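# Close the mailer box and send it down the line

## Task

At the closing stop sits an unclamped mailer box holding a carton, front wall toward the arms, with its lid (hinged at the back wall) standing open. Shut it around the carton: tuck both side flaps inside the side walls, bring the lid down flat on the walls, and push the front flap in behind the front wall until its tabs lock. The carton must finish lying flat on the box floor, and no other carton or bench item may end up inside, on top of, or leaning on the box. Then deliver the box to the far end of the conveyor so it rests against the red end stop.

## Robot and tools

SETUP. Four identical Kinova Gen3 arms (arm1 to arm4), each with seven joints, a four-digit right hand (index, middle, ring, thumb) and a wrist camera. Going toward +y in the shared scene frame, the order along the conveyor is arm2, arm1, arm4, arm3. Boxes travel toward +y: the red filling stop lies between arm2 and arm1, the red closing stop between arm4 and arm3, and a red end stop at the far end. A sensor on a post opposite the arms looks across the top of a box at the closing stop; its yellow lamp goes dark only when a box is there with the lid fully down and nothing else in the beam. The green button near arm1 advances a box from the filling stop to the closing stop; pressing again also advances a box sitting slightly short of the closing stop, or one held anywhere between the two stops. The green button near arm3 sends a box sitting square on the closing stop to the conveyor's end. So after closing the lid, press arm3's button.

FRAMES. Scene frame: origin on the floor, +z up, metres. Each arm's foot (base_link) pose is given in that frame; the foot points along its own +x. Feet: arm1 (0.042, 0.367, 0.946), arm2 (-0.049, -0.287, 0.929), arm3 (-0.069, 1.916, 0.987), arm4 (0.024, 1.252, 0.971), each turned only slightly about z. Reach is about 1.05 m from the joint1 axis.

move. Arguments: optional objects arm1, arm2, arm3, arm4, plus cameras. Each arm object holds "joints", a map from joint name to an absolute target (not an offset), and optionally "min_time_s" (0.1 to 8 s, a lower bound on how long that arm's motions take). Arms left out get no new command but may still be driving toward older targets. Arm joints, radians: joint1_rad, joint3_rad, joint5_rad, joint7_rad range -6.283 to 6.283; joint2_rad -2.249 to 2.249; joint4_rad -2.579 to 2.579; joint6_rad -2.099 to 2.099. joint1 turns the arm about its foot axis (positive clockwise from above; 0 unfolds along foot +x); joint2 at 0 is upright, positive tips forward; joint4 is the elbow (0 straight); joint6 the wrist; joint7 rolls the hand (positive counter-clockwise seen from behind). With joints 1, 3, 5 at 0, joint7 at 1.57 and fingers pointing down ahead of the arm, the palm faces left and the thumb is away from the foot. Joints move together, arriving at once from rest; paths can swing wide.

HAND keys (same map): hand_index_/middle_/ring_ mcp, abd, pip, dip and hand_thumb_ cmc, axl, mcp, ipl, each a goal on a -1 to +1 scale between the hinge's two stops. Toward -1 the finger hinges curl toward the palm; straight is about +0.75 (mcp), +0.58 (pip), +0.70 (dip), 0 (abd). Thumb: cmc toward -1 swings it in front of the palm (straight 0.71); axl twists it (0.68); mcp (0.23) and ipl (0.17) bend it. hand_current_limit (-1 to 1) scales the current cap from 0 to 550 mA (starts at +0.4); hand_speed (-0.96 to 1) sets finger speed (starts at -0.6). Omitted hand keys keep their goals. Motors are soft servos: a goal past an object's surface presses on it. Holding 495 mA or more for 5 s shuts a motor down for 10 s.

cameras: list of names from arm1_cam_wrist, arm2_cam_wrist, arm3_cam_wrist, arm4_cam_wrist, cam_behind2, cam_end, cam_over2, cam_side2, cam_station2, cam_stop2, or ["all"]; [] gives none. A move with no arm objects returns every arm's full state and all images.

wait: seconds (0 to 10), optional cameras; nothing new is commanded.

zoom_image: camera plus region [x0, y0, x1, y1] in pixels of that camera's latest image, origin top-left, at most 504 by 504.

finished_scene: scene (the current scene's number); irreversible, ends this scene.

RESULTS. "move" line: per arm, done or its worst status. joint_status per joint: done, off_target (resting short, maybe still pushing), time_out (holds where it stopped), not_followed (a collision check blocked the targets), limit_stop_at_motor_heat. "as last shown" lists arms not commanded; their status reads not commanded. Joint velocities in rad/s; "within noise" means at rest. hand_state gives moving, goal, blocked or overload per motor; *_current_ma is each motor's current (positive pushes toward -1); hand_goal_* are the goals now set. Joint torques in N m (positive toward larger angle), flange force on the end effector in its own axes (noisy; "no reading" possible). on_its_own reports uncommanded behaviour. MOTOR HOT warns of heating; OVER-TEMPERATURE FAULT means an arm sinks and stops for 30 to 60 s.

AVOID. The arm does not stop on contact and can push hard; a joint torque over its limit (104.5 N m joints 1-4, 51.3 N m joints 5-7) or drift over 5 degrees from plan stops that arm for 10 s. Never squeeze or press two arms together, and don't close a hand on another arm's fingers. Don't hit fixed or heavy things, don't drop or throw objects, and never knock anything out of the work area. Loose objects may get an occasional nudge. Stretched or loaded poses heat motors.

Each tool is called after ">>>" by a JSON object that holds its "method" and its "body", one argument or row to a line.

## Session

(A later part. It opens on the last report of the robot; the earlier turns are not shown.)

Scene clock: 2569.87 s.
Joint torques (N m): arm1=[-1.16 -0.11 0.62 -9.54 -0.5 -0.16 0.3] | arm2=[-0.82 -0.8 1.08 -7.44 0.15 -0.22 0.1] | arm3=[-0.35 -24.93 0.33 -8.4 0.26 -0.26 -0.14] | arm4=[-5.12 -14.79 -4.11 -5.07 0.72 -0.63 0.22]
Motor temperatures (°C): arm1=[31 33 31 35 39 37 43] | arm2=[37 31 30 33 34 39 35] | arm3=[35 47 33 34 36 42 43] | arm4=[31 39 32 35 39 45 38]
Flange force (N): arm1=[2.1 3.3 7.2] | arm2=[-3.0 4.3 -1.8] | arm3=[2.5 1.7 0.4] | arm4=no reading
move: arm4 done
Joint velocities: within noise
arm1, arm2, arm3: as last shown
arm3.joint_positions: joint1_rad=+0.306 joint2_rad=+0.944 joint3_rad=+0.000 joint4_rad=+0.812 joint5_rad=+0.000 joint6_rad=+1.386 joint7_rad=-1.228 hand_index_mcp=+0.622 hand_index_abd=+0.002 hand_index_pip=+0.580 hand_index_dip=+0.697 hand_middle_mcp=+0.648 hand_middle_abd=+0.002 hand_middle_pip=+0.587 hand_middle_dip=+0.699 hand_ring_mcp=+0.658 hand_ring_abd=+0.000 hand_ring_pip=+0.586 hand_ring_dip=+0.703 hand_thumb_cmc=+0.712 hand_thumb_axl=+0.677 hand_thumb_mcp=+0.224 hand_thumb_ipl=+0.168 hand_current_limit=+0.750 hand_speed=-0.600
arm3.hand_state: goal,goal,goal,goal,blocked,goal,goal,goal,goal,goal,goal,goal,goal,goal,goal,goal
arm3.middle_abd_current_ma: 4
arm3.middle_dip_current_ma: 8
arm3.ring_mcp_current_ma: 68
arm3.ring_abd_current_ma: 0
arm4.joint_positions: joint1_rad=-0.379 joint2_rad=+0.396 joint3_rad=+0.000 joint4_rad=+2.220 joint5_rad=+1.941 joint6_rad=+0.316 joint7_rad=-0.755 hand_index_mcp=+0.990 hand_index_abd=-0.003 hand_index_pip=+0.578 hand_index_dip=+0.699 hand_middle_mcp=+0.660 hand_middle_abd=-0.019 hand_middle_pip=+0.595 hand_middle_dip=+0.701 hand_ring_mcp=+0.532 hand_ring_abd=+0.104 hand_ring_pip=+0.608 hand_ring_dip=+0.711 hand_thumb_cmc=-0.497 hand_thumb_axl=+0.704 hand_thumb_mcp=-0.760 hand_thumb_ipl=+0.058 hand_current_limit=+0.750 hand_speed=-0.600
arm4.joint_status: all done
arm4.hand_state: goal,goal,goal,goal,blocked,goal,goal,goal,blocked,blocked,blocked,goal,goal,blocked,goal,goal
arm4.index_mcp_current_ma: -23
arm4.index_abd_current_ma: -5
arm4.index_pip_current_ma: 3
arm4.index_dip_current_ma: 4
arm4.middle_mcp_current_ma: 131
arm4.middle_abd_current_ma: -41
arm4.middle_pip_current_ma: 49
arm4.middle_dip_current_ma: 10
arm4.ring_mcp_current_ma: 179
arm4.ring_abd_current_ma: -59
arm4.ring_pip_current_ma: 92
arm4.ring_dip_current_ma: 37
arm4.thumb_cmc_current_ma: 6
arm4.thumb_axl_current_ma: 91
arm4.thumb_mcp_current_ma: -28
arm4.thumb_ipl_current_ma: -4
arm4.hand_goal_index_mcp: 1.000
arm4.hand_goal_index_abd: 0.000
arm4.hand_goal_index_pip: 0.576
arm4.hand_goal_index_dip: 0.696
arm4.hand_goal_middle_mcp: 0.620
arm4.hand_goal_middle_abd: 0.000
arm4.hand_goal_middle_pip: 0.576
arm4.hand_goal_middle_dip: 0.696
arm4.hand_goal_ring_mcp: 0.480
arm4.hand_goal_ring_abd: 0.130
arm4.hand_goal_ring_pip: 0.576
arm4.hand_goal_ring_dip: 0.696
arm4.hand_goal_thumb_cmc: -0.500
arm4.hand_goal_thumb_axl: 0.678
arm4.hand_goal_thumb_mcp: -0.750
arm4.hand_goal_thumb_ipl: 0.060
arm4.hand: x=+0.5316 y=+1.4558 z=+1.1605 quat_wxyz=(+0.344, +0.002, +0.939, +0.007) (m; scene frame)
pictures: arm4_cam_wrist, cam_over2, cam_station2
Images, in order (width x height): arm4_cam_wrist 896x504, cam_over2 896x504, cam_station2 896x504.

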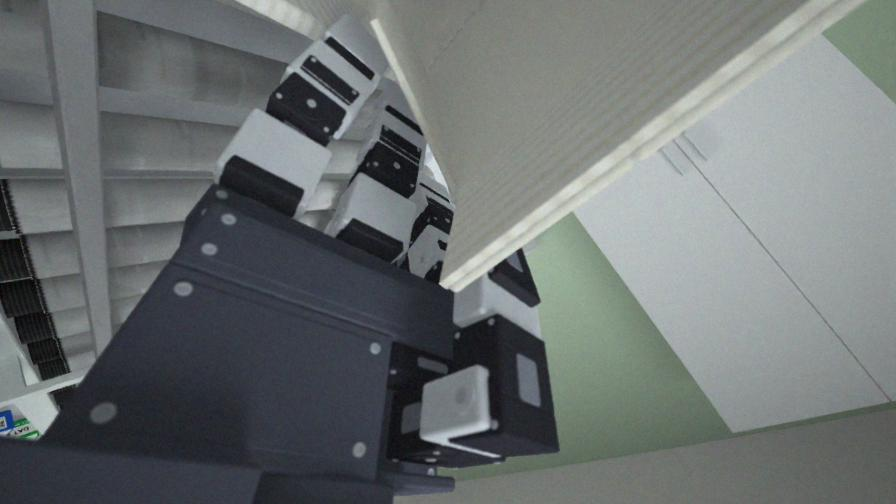

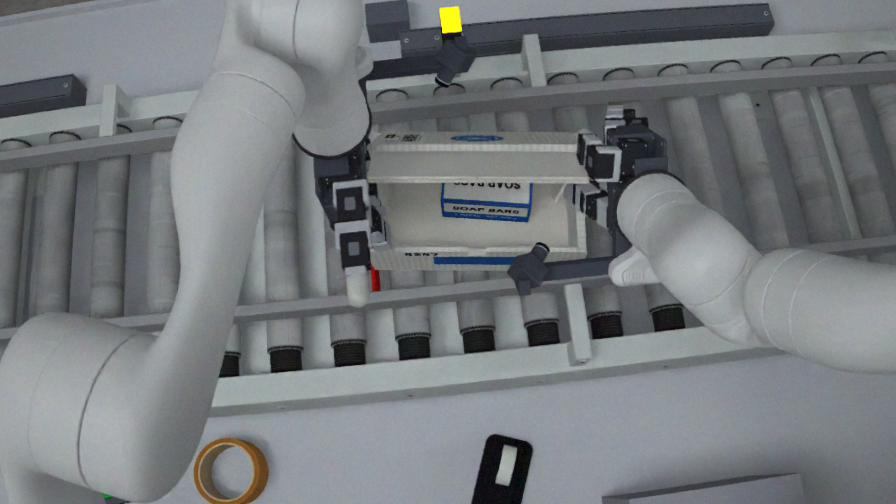

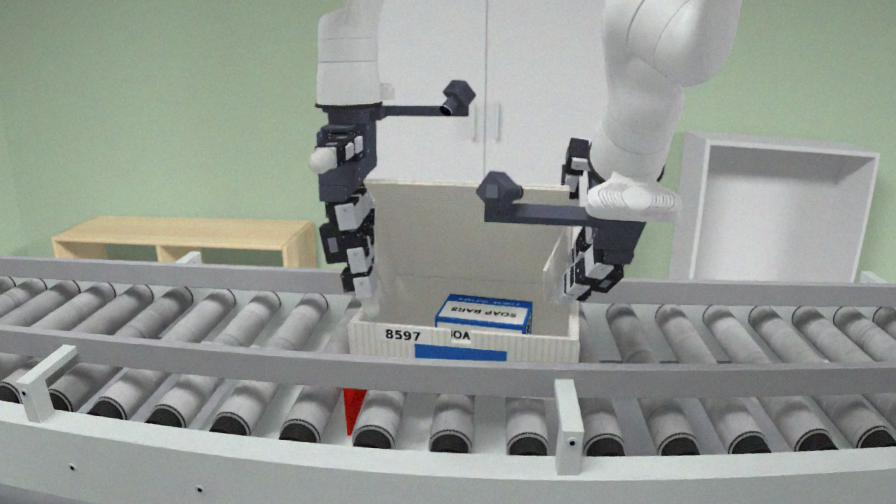

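>>> {"method": "move", "body": {
  "arm4": {"joints":{"hand_ring_mcp":0.75,"hand_middle_mcp":0.75}},
  "cameras": ["cam_station2","cam_over2","arm4_cam_wrist"]
}}

>>> {"method": "zoom_image", "body": {
  "camera": "cam_station2",
  "region": [300, 60, 680, 380]
}}

Scene clock: 2618.37 s.
Joint torques (N m): arm1=[-1.12 -0.11 0.6 -9.56 -0.5 -0.15 0.32] | arm2=[-0.8 -0.81 1.06 -7.41 0.14 -0.22 0.11] | arm3=[-0.3 -24.97 0.38 -8.28 0.3 -0.13 -0.13] | arm4=[-2.68 -13.95 -1.6 -3.91 0.39 0.63 0.28]
Motor temperatures (°C): arm1=[31 33 31 35 39 37 43] | arm2=[37 31 30 33 34 39 35] | arm3=[35 47 33 34 35 42 43] | arm4=[31 38 32 35 39 44 38]
Flange force (N): arm1=[2.1 3.3 7.3] | arm2=[-3.0 4.3 -1.9] | arm3=[3.0 1.8 0.5] | arm4=no reading
move: arm4 done
Joint velocities: within noise
arm1, arm2, arm3: as last shown
arm3.ring_mcp_current_ma: 67
arm4.joint_positions: joint1_rad=-0.379 joint2_rad=+0.396 joint3_rad=+0.000 joint4_rad=+2.221 joint5_rad=+1.941 joint6_rad=+0.316 joint7_rad=-0.755 hand_index_mcp=+0.991 hand_index_abd=-0.003 hand_index_pip=+0.578 hand_index_dip=+0.699 hand_middle_mcp=+0.747 hand_middle_abd=-0.009 hand_middle_pip=+0.579 hand_middle_dip=+0.699 hand_ring_mcp=+0.748 hand_ring_abd=+0.120 hand_ring_pip=+0.579 hand_ring_dip=+0.699 hand_thumb_cmc=-0.497 hand_thumb_axl=+0.703 hand_thumb_mcp=-0.768 hand_thumb_ipl=+0.054 hand_current_limit=+0.750 hand_speed=-0.600
arm4.joint_status: all done
arm4.hand_state: goal,goal,goal,goal,goal,goal,goal,goal,goal,goal,goal,goal,goal,blocked,goal,goal
arm4.index_mcp_current_ma: -22
arm4.index_abd_current_ma: -5
arm4.index_pip_current_ma: 3
arm4.index_dip_current_ma: 4
arm4.middle_mcp_current_ma: -6
arm4.middle_abd_current_ma: -16
arm4.middle_pip_current_ma: 4
arm4.middle_dip_current_ma: 6
arm4.ring_mcp_current_ma: -3
arm4.ring_abd_current_ma: -19
arm4.ring_pip_current_ma: 4
arm4.ring_dip_current_ma: 4
arm4.thumb_cmc_current_ma: 6
arm4.thumb_axl_current_ma: 84
arm4.thumb_mcp_current_ma: -60
arm4.thumb_ipl_current_ma: -15
arm4.hand_goal_index_mcp: 1.000
arm4.hand_goal_index_abd: 0.000
arm4.hand_goal_index_pip: 0.576
arm4.hand_goal_index_dip: 0.696
arm4.hand_goal_middle_mcp: 0.750
arm4.hand_goal_middle_abd: 0.000
arm4.hand_goal_middle_pip: 0.576
arm4.hand_goal_middle_dip: 0.696
arm4.hand_goal_ring_mcp: 0.750
arm4.hand_goal_ring_abd: 0.130
arm4.hand_goal_ring_pip: 0.576
arm4.hand_goal_ring_dip: 0.696
arm4.hand_goal_thumb_cmc: -0.500
arm4.hand_goal_thumb_axl: 0.678
arm4.hand_goal_thumb_mcp: -0.750
arm4.hand_goal_thumb_ipl: 0.060
arm4.hand: x=+0.5316 y=+1.4559 z=+1.1606 quat_wxyz=(+0.344, +0.002, +0.939, +0.007) (m; scene frame)
pictures: arm4_cam_wrist, cam_over2, cam_station2
Images, in order (width x height): arm4_cam_wrist 896x504, cam_over2 896x504, cam_station2 896x504.

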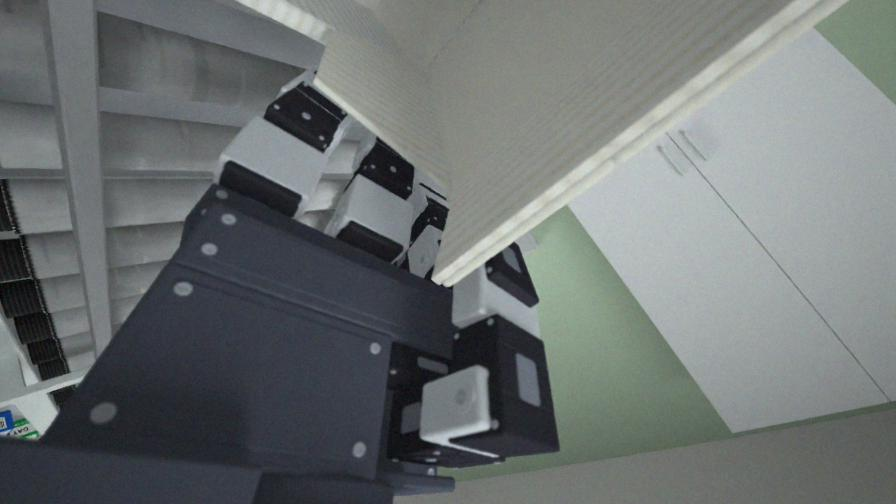

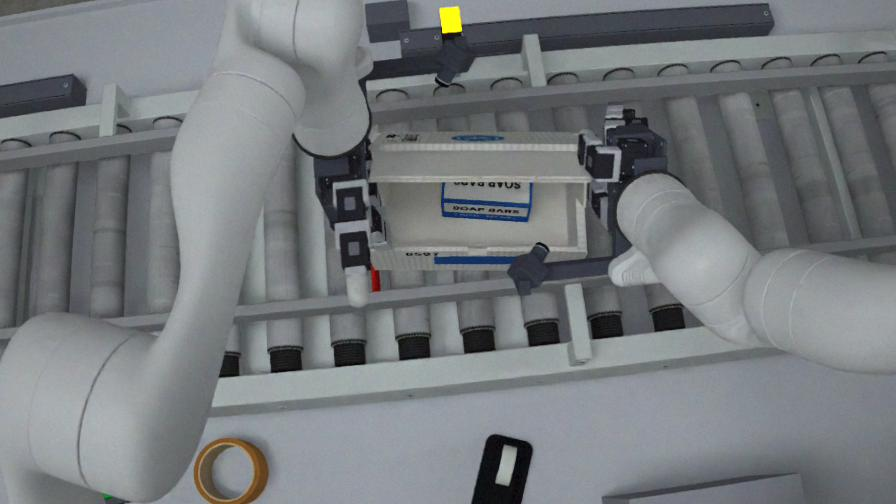

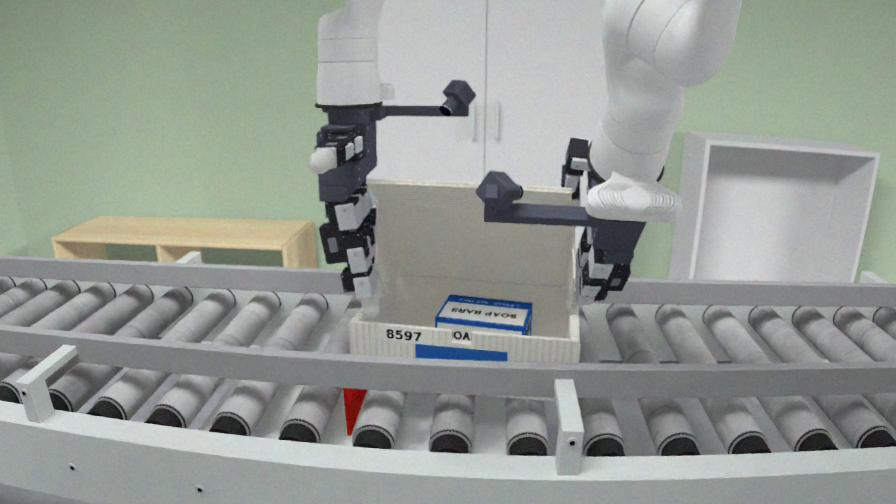

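Scaled by 1.326 from the camera's 896x504 image, which has a finer 1280x720 frame.

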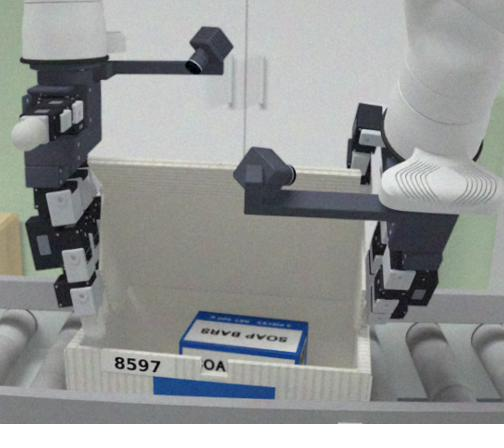

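>>> {"method": "zoom_image", "body": {
  "camera": "arm4_cam_wrist",
  "region": [230, 0, 480, 290]
}}

>>> {"method": "zoom_image", "body": {
  "camera": "cam_station2",
  "region": [520, 170, 640, 350]
}}

>>> {"method": "zoom_image", "body": {
  "camera": "cam_over2",
  "region": [500, 90, 640, 290]
}}

Scaled by 1.738 from the camera's 896x504 image, which has a finer 1280x720 frame.

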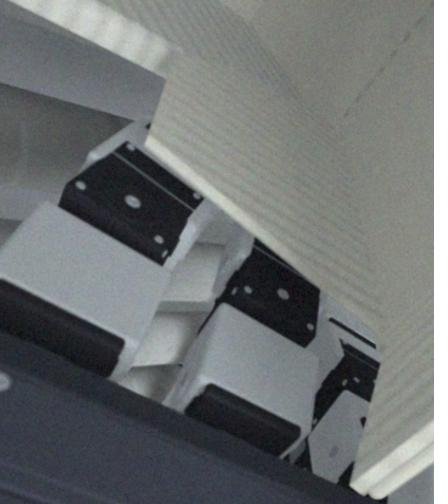

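Scaled by 2.800 from the camera's 896x504 image, which has a finer 1280x720 frame.

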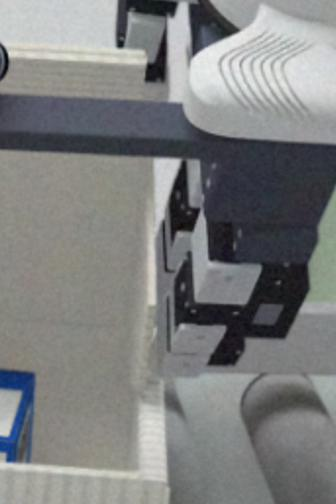

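Scaled by 2.520 from the camera's 896x504 image, which has a finer 1280x720 frame.

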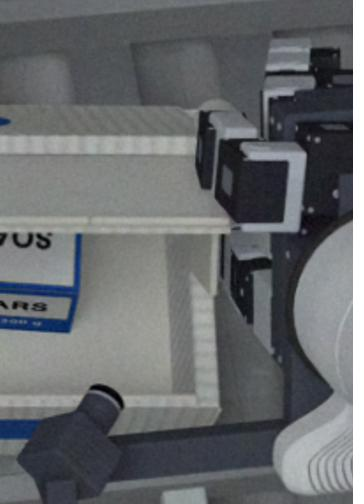

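>>> {"method": "move", "body": {
  "arm3": {"joints":{"joint1_rad":0.1774,"joint2_rad":0.8481,"joint3_rad":0,"joint4_rad":0.9287,"joint5_rad":0,"joint6_rad":1.3648,"joint7_rad":-1.3566,"hand_index_mcp":0.753,"hand_middle_mcp":0.753,"hand_ring_mcp":0.753},"min_time_s":3},
  "arm4": {"joints":{"joint1_rad":-0.0887,"joint2_rad":0.3614,"joint3_rad":0,"joint4_rad":2.2893,"joint5_rad":2.6212,"joint6_rad":0.2294,"joint7_rad":-1.196,"hand_thumb_cmc":0.3,"hand_thumb_mcp":0.0,"hand_ring_abd":0},"min_time_s":3},
  "cameras": ["cam_station2","cam_over2"]
}}

>>> {"method": "zoom_image", "body": {
  "camera": "cam_station2",
  "region": [300, 60, 680, 380]
}}

>>> {"method": "zoom_image", "body": {
  "camera": "cam_over2",
  "region": [300, 0, 660, 300]
}}

Scene clock: 2708.43 s.
Joint torques (N m): arm1=[-1.13 -0.12 0.63 -9.53 -0.52 -0.16 0.29] | arm2=[-0.82 -0.82 1.04 -7.4 0.14 -0.24 0.08] | arm3=[-1.06 -22.76 -0.35 -7.55 -0.24 0.08 -0.14] | arm4=[-1.8 -13.41 -1.04 -3.96 0.04 1.57 0.17]
Motor temperatures (°C): arm1=[31 33 31 35 39 37 43] | arm2=[37 31 29 33 34 39 35] | arm3=[35 46 33 34 35 42 42] | arm4=[31 37 32 35 39 44 38]
Flange force (N): arm1=[2.1 3.3 7.2] | arm2=[-3.0 4.1 -2.0] | arm3=[3.1 2.7 -1.0] | arm4=[-4.3 -6.0 6.0]
move: arm3 done; arm4 done
Joint velocities: within noise
arm1, arm2: as last shown
arm3.joint_positions: joint1_rad=+0.177 joint2_rad=+0.848 joint3_rad=+0.000 joint4_rad=+0.929 joint5_rad=+0.000 joint6_rad=+1.365 joint7_rad=-1.357 hand_index_mcp=+0.750 hand_index_abd=+0.002 hand_index_pip=+0.580 hand_index_dip=+0.697 hand_middle_mcp=+0.755 hand_middle_abd=+0.001 hand_middle_pip=+0.578 hand_middle_dip=+0.698 hand_ring_mcp=+0.750 hand_ring_abd=+0.000 hand_ring_pip=+0.578 hand_ring_dip=+0.699 hand_thumb_cmc=+0.712 hand_thumb_axl=+0.677 hand_thumb_mcp=+0.224 hand_thumb_ipl=+0.168 hand_current_limit=+0.750 hand_speed=-0.600
arm3.joint_status: all done
arm3.hand_state: goal,goal,goal,goal,goal,goal,goal,goal,goal,goal,goal,goal,goal,goal,goal,goal
arm3.index_mcp_current_ma: -12
arm3.index_abd_current_ma: 6
arm3.index_pip_current_ma: 6
arm3.index_dip_current_ma: 1
arm3.middle_mcp_current_ma: 4
arm3.middle_abd_current_ma: 2
arm3.middle_pip_current_ma: 7
arm3.middle_dip_current_ma: 5
arm3.ring_mcp_current_ma: -13
arm3.ring_abd_current_ma: 0
arm3.ring_pip_current_ma: 6
arm3.ring_dip_current_ma: 8
arm3.thumb_cmc_current_ma: -7
arm3.thumb_axl_current_ma: -2
arm3.thumb_mcp_current_ma: -9
arm3.thumb_ipl_current_ma: -1
arm3.hand_goal_index_mcp: 0.754
arm3.hand_goal_index_abd: 0.000
arm3.hand_goal_index_pip: 0.578
arm3.hand_goal_index_dip: 0.696
arm3.hand_goal_middle_mcp: 0.754
arm3.hand_goal_middle_abd: 0.000
arm3.hand_goal_middle_pip: 0.576
arm3.hand_goal_middle_dip: 0.696
arm3.hand_goal_ring_mcp: 0.754
arm3.hand_goal_ring_abd: 0.000
arm3.hand_goal_ring_pip: 0.576
arm3.hand_goal_ring_dip: 0.696
arm3.hand_goal_thumb_cmc: 0.714
arm3.hand_goal_thumb_axl: 0.678
arm3.hand_goal_thumb_mcp: 0.226
arm3.hand_goal_thumb_ipl: 0.168
arm3.hand: x=+0.5125 y=+1.6743 z=+1.1819 quat_wxyz=(-0.002, +1.000, +0.001, -0.001) (m; scene frame)
arm4.joint_positions: joint1_rad=-0.089 joint2_rad=+0.361 joint3_rad=+0.000 joint4_rad=+2.289 joint5_rad=+2.621 joint6_rad=+0.229 joint7_rad=-1.196 hand_index_mcp=+0.991 hand_index_abd=-0.003 hand_index_pip=+0.578 hand_index_dip=+0.699 hand_middle_mcp=+0.747 hand_middle_abd=-0.009 hand_middle_pip=+0.579 hand_middle_dip=+0.699 hand_ring_mcp=+0.746 hand_ring_abd=+0.000 hand_ring_pip=+0.573 hand_ring_dip=+0.693 hand_thumb_cmc=+0.292 hand_thumb_axl=+0.678 hand_thumb_mcp=-0.011 hand_thumb_ipl=+0.057 hand_current_limit=+0.750 hand_speed=-0.600
arm4.joint_status: all done
arm4.hand_state: goal,goal,goal,goal,goal,goal,goal,goal,goal,goal,goal,goal,goal,goal,goal,goal
arm4.index_mcp_current_ma: -21
arm4.index_abd_current_ma: -5
arm4.index_pip_current_ma: 3
arm4.index_dip_current_ma: 4
arm4.middle_mcp_current_ma: -6
arm4.middle_abd_current_ma: -16
arm4.middle_pip_current_ma: 4
arm4.middle_dip_current_ma: 6
arm4.ring_mcp_current_ma: -7
arm4.ring_abd_current_ma: 0
arm4.ring_pip_current_ma: -5
arm4.ring_dip_current_ma: -4
arm4.thumb_cmc_current_ma: -16
arm4.thumb_axl_current_ma: 0
arm4.thumb_mcp_current_ma: -35
arm4.thumb_ipl_current_ma: -7
arm4.hand_goal_index_mcp: 1.000
arm4.hand_goal_index_abd: 0.000
arm4.hand_goal_index_pip: 0.576
arm4.hand_goal_index_dip: 0.696
arm4.hand_goal_middle_mcp: 0.750
arm4.hand_goal_middle_abd: 0.000
arm4.hand_goal_middle_pip: 0.576
arm4.hand_goal_middle_dip: 0.696
arm4.hand_goal_ring_mcp: 0.750
arm4.hand_goal_ring_abd: 0.000
arm4.hand_goal_ring_pip: 0.576
arm4.hand_goal_ring_dip: 0.696
arm4.hand_goal_thumb_cmc: 0.300
arm4.hand_goal_thumb_axl: 0.678
arm4.hand_goal_thumb_mcp: 0.000
arm4.hand_goal_thumb_ipl: 0.060
arm4.hand: x=+0.5315 y=+1.3619 z=+1.1592 quat_wxyz=(+0.344, +0.002, +0.939, +0.006) (m; scene frame)
pictures: cam_over2, cam_station2
Images, in order (width x height): cam_over2 896x504, cam_station2 896x504.

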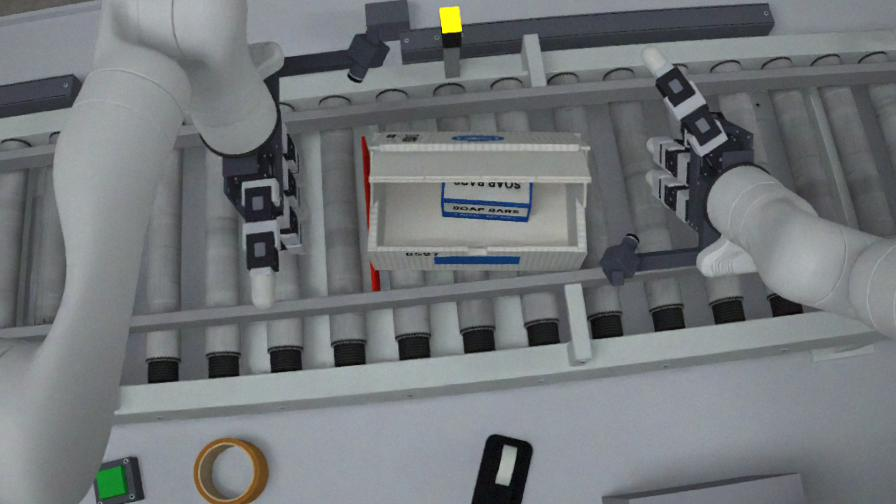

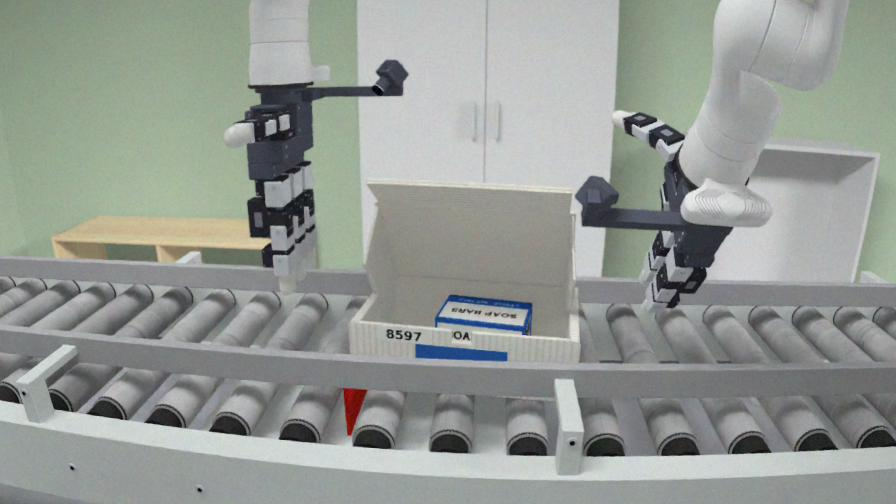

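Scaled by 1.326 from the camera's 896x504 image, which has a finer 1280x720 frame.

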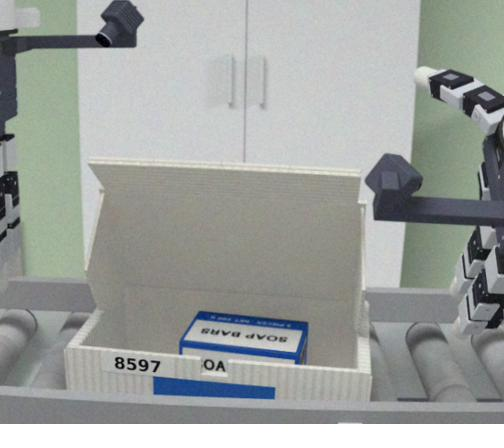

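Scaled by 1.400 from the camera's 896x504 image, which has a finer 1280x720 frame.

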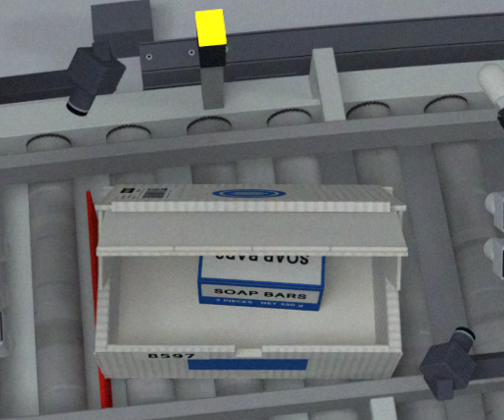

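>>> {"method": "zoom_image", "body": {
  "camera": "cam_station2",
  "region": [340, 170, 440, 350]
}}

>>> {"method": "zoom_image", "body": {
  "camera": "cam_station2",
  "region": [510, 170, 610, 350]
}}

>>> {"method": "zoom_image", "body": {
  "camera": "cam_over2",
  "region": [350, 120, 450, 290]
}}

>>> {"method": "zoom_image", "body": {
  "camera": "cam_over2",
  "region": [520, 120, 620, 290]
}}

Scaled by 2.800 from the camera's 896x504 image, which has a finer 1280x720 frame.

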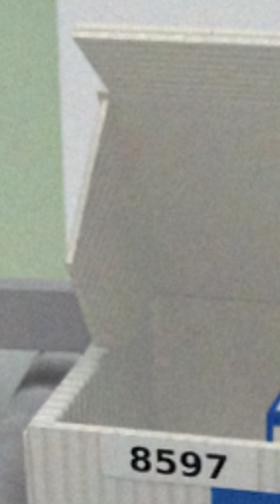

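Scaled by 2.800 from the camera's 896x504 image, which has a finer 1280x720 frame.

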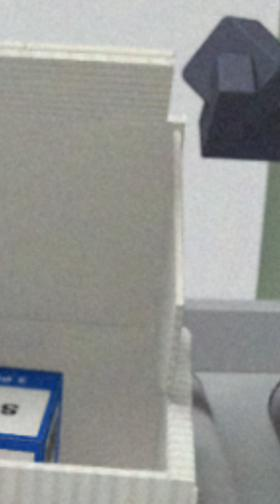

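Scaled by 2.965 from the camera's 896x504 image, which has a finer 1280x720 frame.

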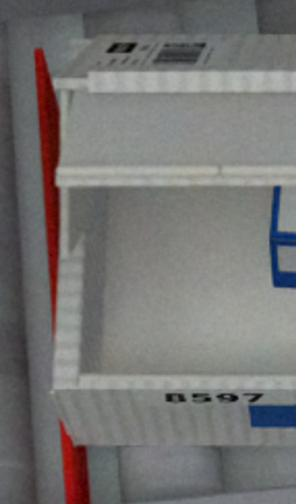

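Scaled by 2.965 from the camera's 896x504 image, which has a finer 1280x720 frame.

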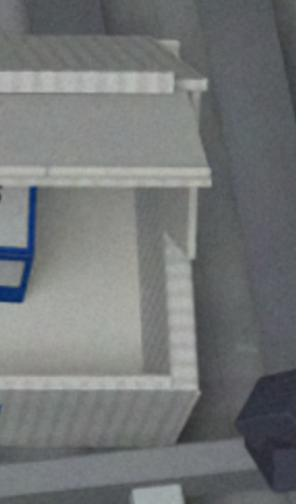

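>>> {"method": "move", "body": {
  "arm3": {"joints":{"joint1_rad":0.4652,"joint2_rad":0.6586,"joint3_rad":0,"joint4_rad":0.8448,"joint5_rad":0,"joint6_rad":1.6382,"joint7_rad":0.5012,"hand_thumb_cmc":-0.571},"min_time_s":3},
  "arm4": {"joints":{"joint1_rad":0.0405,"joint2_rad":0.396,"joint3_rad":0,"joint4_rad":1.2611,"joint5_rad":0,"joint6_rad":1.4845,"joint7_rad":-1.6175,"hand_thumb_cmc":0.714,"hand_thumb_mcp":0.23,"hand_thumb_ipl":0.168,"hand_index_mcp":0.753,"hand_middle_mcp":0.753,"hand_ring_mcp":0.753},"min_time_s":4},
  "cameras": ["cam_station2","cam_over2"]
}}

Scene clock: 2820.57 s.
Joint torques (N m): arm1=[-1.13 -0.09 0.62 -9.53 -0.53 -0.14 0.31] | arm2=[-0.78 -0.84 1.05 -7.37 0.14 -0.22 0.08] | arm3=[-1.1 -20.24 -0.5 -7.77 -0.36 -0.06 -0.14] | arm4=[-1.87 -16.55 -1.12 -6.49 -0.02 -0.19 0.21]
Motor temperatures (°C): arm1=[31 33 31 35 39 37 43] | arm2=[37 31 29 33 34 39 35] | arm3=[35 47 33 34 35 42 42] | arm4=[31 37 32 35 39 44 38]
Flange force (N): arm1=[2.1 3.4 7.3] | arm2=[-3.1 4.2 -2.1] | arm3=[-3.7 2.0 -2.2] | arm4=[9.3 3.0 -6.0]
move: arm3 done; arm4 done
Joint velocities: within noise
arm1, arm2: as last shown
arm3.joint_positions: joint1_rad=+0.465 joint2_rad=+0.659 joint3_rad=+0.000 joint4_rad=+0.845 joint5_rad=+0.000 joint6_rad=+1.638 joint7_rad=+0.501 hand_index_mcp=+0.751 hand_index_abd=+0.002 hand_index_pip=+0.580 hand_index_dip=+0.697 hand_middle_mcp=+0.755 hand_middle_abd=+0.001 hand_middle_pip=+0.578 hand_middle_dip=+0.698 hand_ring_mcp=+0.750 hand_ring_abd=+0.000 hand_ring_pip=+0.578 hand_ring_dip=+0.699 hand_thumb_cmc=-0.568 hand_thumb_axl=+0.677 hand_thumb_mcp=+0.224 hand_thumb_ipl=+0.168 hand_current_limit=+0.750 hand_speed=-0.600
arm3.joint_status: all done
arm3.hand_state: goal,goal,goal,goal,goal,goal,goal,goal,goal,goal,goal,goal,goal,goal,goal,goal
arm3.index_mcp_current_ma: -11
arm3.index_abd_current_ma: 6
arm3.index_pip_current_ma: 6
arm3.index_dip_current_ma: 1
arm3.middle_mcp_current_ma: 4
arm3.middle_abd_current_ma: 2
arm3.middle_pip_current_ma: 7
arm3.middle_dip_current_ma: 5
arm3.ring_mcp_current_ma: -12
arm3.ring_abd_current_ma: 0
arm3.ring_pip_current_ma: 6
arm3.ring_dip_current_ma: 8
arm3.thumb_cmc_current_ma: 7
arm3.thumb_axl_current_ma: -2
arm3.thumb_mcp_current_ma: -9
arm3.thumb_ipl_current_ma: -1
arm3.hand_goal_index_mcp: 0.754
arm3.hand_goal_index_abd: 0.000
arm3.hand_goal_index_pip: 0.578
arm3.hand_goal_index_dip: 0.696
arm3.hand_goal_middle_mcp: 0.754
arm3.hand_goal_middle_abd: 0.000
arm3.hand_goal_middle_pip: 0.576
arm3.hand_goal_middle_dip: 0.696
arm3.hand_goal_ring_mcp: 0.754
arm3.hand_goal_ring_abd: 0.000
arm3.hand_goal_ring_pip: 0.576
arm3.hand_goal_ring_dip: 0.696
arm3.hand_goal_thumb_cmc: -0.570
arm3.hand_goal_thumb_axl: 0.678
arm3.hand_goal_thumb_mcp: 0.226
arm3.hand_goal_thumb_ipl: 0.168
arm3.hand: x=+0.5056 y=+1.5963 z=+1.3216 quat_wxyz=(-0.002, +0.707, +0.707, +0.000) (m; scene frame)
arm4.joint_positions: joint1_rad=+0.041 joint2_rad=+0.396 joint3_rad=+0.000 joint4_rad=+1.261 joint5_rad=+0.000 joint6_rad=+1.484 joint7_rad=-1.618 hand_index_mcp=+0.755 hand_index_abd=-0.003 hand_index_pip=+0.578 hand_index_dip=+0.699 hand_middle_mcp=+0.755 hand_middle_abd=-0.003 hand_middle_pip=+0.579 hand_middle_dip=+0.699 hand_ring_mcp=+0.755 hand_ring_abd=+0.000 hand_ring_pip=+0.575 hand_ring_dip=+0.694 hand_thumb_cmc=+0.717 hand_thumb_axl=+0.678 hand_thumb_mcp=+0.223 hand_thumb_ipl=+0.165 hand_current_limit=+0.750 hand_speed=-0.600
arm4.joint_status: all done
arm4.hand_state: goal,goal,goal,goal,goal,goal,goal,goal,goal,goal,goal,goal,goal,goal,goal,goal
arm4.index_mcp_current_ma: 2
arm4.index_abd_current_ma: -5
arm4.index_pip_current_ma: 3
arm4.index_dip_current_ma: 4
arm4.middle_mcp_current_ma: 2
arm4.middle_abd_current_ma: -4
arm4.middle_pip_current_ma: 4
arm4.middle_dip_current_ma: 6
arm4.ring_mcp_current_ma: 2
arm4.ring_abd_current_ma: 0
arm4.ring_pip_current_ma: -1
arm4.ring_dip_current_ma: -4
arm4.thumb_cmc_current_ma: 4
arm4.thumb_axl_current_ma: 0
arm4.thumb_mcp_current_ma: -20
arm4.thumb_ipl_current_ma: -7
arm4.hand_goal_index_mcp: 0.754
arm4.hand_goal_index_abd: 0.000
arm4.hand_goal_index_pip: 0.576
arm4.hand_goal_index_dip: 0.696
arm4.hand_goal_middle_mcp: 0.754
arm4.hand_goal_middle_abd: 0.000
arm4.hand_goal_middle_pip: 0.576
arm4.hand_goal_middle_dip: 0.696
arm4.hand_goal_ring_mcp: 0.754
arm4.hand_goal_ring_abd: 0.000
arm4.hand_goal_ring_pip: 0.576
arm4.hand_goal_ring_dip: 0.696
arm4.hand_goal_thumb_cmc: 0.714
arm4.hand_goal_thumb_axl: 0.678
arm4.hand_goal_thumb_mcp: 0.230
arm4.hand_goal_thumb_ipl: 0.168
arm4.hand: x=+0.4764 y=+1.1590 z=+1.3156 quat_wxyz=(-0.007, +1.000, +0.000, +0.002) (m; scene frame)
pictures: cam_over2, cam_station2
Images, in order (width x height): cam_over2 896x504, cam_station2 896x504.

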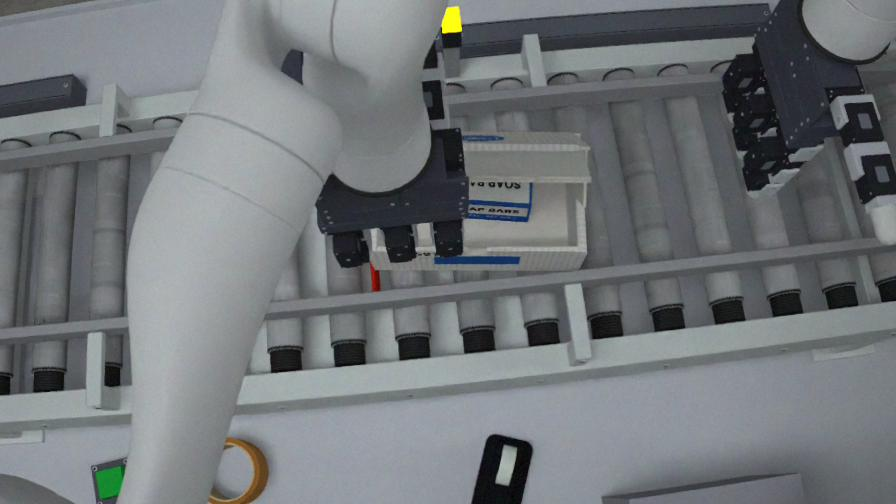

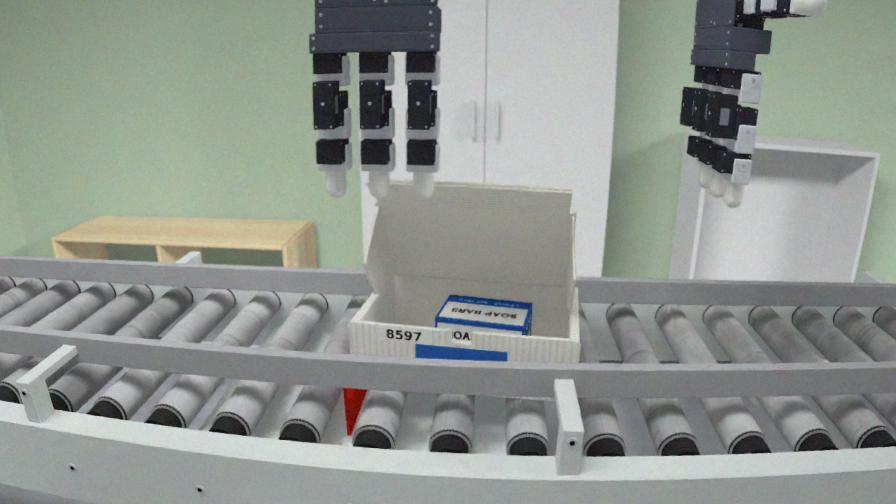

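>>> {"method": "move", "body": {
  "arm4": {"joints": {"joint1_rad": -0.2653, "joint2_rad": 0.8066, "joint3_rad": 0, "joint4_rad": 0.5395, "joint5_rad": 0, "joint6_rad": 1.7955, "joint7_rad": -1.9233}, "min_time_s": 2.5},
  "cameras": ["cam_station2", "cam_over2", "cam_side2"]
}}

Scene clock: 2867.93 s.
Joint torques (N m): arm1=[-1.12 -0.06 0.62 -9.53 -0.5 -0.15 0.31] | arm2=[-0.82 -0.83 1.08 -7.42 0.17 -0.21 0.09] | arm3=[-1.13 -20.3 -0.48 -7.77 -0.4 0 -0.17] | arm4=[-1.92 -22.65 -0.88 -6.24 -0.03 -0.16 0.19]
Motor temperatures (°C): arm1=[31 33 31 35 39 37 43] | arm2=[37 31 29 33 34 39 35] | arm3=[35 47 33 34 35 42 42] | arm4=[31 37 32 36 39 44 38]
Flange force (N): arm1=[2.2 3.4 7.2] | arm2=[-3.0 4.3 -1.9] | arm3=[-3.8 2.0 -2.0] | arm4=[20.4 -4.1 -11.8]
move: arm4 done
Joint velocities: within noise
arm1, arm2, arm3: as last shown
arm4.joint_positions: joint1_rad=-0.265 joint2_rad=+0.807 joint3_rad=+0.000 joint4_rad=+0.540 joint5_rad=+0.000 joint6_rad=+1.796 joint7_rad=-1.923 hand_index_mcp=+0.755 hand_index_abd=-0.003 hand_index_pip=+0.578 hand_index_dip=+0.699 hand_middle_mcp=+0.755 hand_middle_abd=-0.003 hand_middle_pip=+0.579 hand_middle_dip=+0.699 hand_ring_mcp=+0.755 hand_ring_abd=+0.000 hand_ring_pip=+0.575 hand_ring_dip=+0.694 hand_thumb_cmc=+0.716 hand_thumb_axl=+0.678 hand_thumb_mcp=+0.223 hand_thumb_ipl=+0.165 hand_current_limit=+0.750 hand_speed=-0.600
arm4.joint_status: all done
arm4.hand_state: goal,goal,goal,goal,goal,goal,goal,goal,goal,goal,goal,goal,goal,goal,goal,goal
arm4.index_mcp_current_ma: 1
arm4.index_abd_current_ma: -5
arm4.index_pip_current_ma: 3
arm4.index_dip_current_ma: 4
arm4.middle_mcp_current_ma: 1
arm4.middle_abd_current_ma: -4
arm4.middle_pip_current_ma: 4
arm4.middle_dip_current_ma: 6
arm4.ring_mcp_current_ma: 1
arm4.ring_abd_current_ma: 0
arm4.ring_pip_current_ma: -1
arm4.ring_dip_current_ma: -4
arm4.thumb_cmc_current_ma: 4
arm4.thumb_axl_current_ma: 0
arm4.thumb_mcp_current_ma: -20
arm4.thumb_ipl_current_ma: -7
arm4.hand_goal_index_mcp: 0.754
arm4.hand_goal_index_abd: 0.000
arm4.hand_goal_index_pip: 0.576
arm4.hand_goal_index_dip: 0.696
arm4.hand_goal_middle_mcp: 0.754
arm4.hand_goal_middle_abd: 0.000
arm4.hand_goal_middle_pip: 0.576
arm4.hand_goal_middle_dip: 0.696
arm4.hand_goal_ring_mcp: 0.754
arm4.hand_goal_ring_abd: 0.000
arm4.hand_goal_ring_pip: 0.576
arm4.hand_goal_ring_dip: 0.696
arm4.hand_goal_thumb_cmc: 0.714
arm4.hand_goal_thumb_axl: 0.678
arm4.hand_goal_thumb_mcp: 0.230
arm4.hand_goal_thumb_ipl: 0.168
arm4.hand: x=+0.5815 y=+1.3489 z=+1.3188 quat_wxyz=(-0.007, +1.000, +0.000, +0.002) (m; scene frame)
pictures: cam_over2, cam_side2, cam_station2
Images, in order (width x height): cam_over2 896x504, cam_side2 896x504, cam_station2 896x504.

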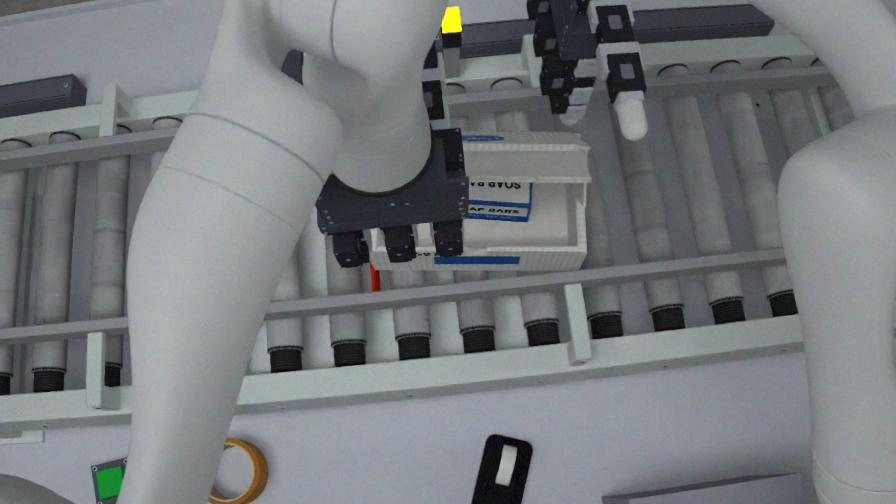

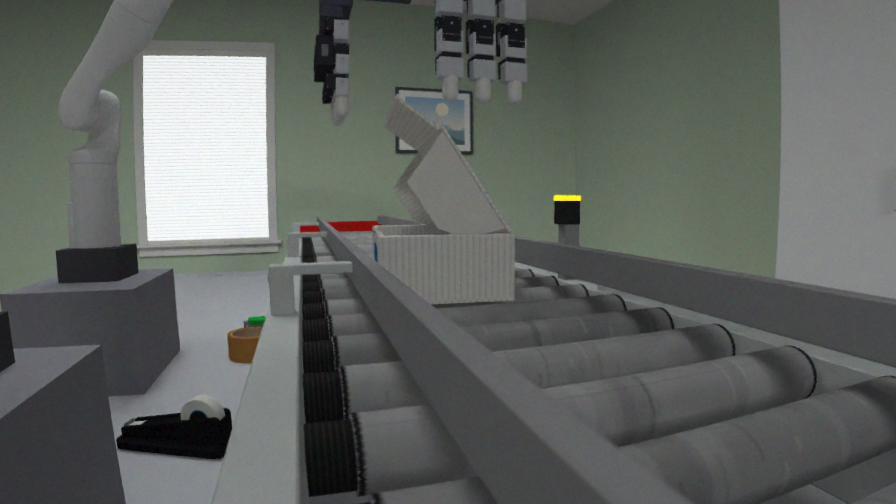

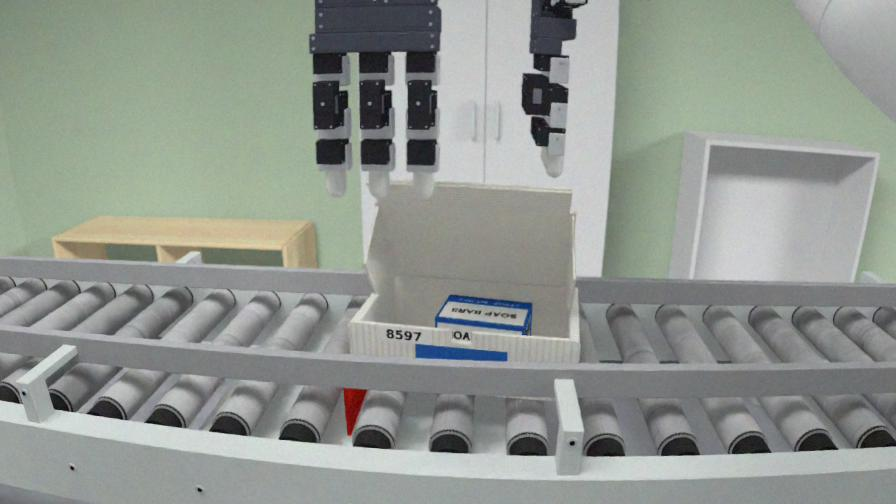

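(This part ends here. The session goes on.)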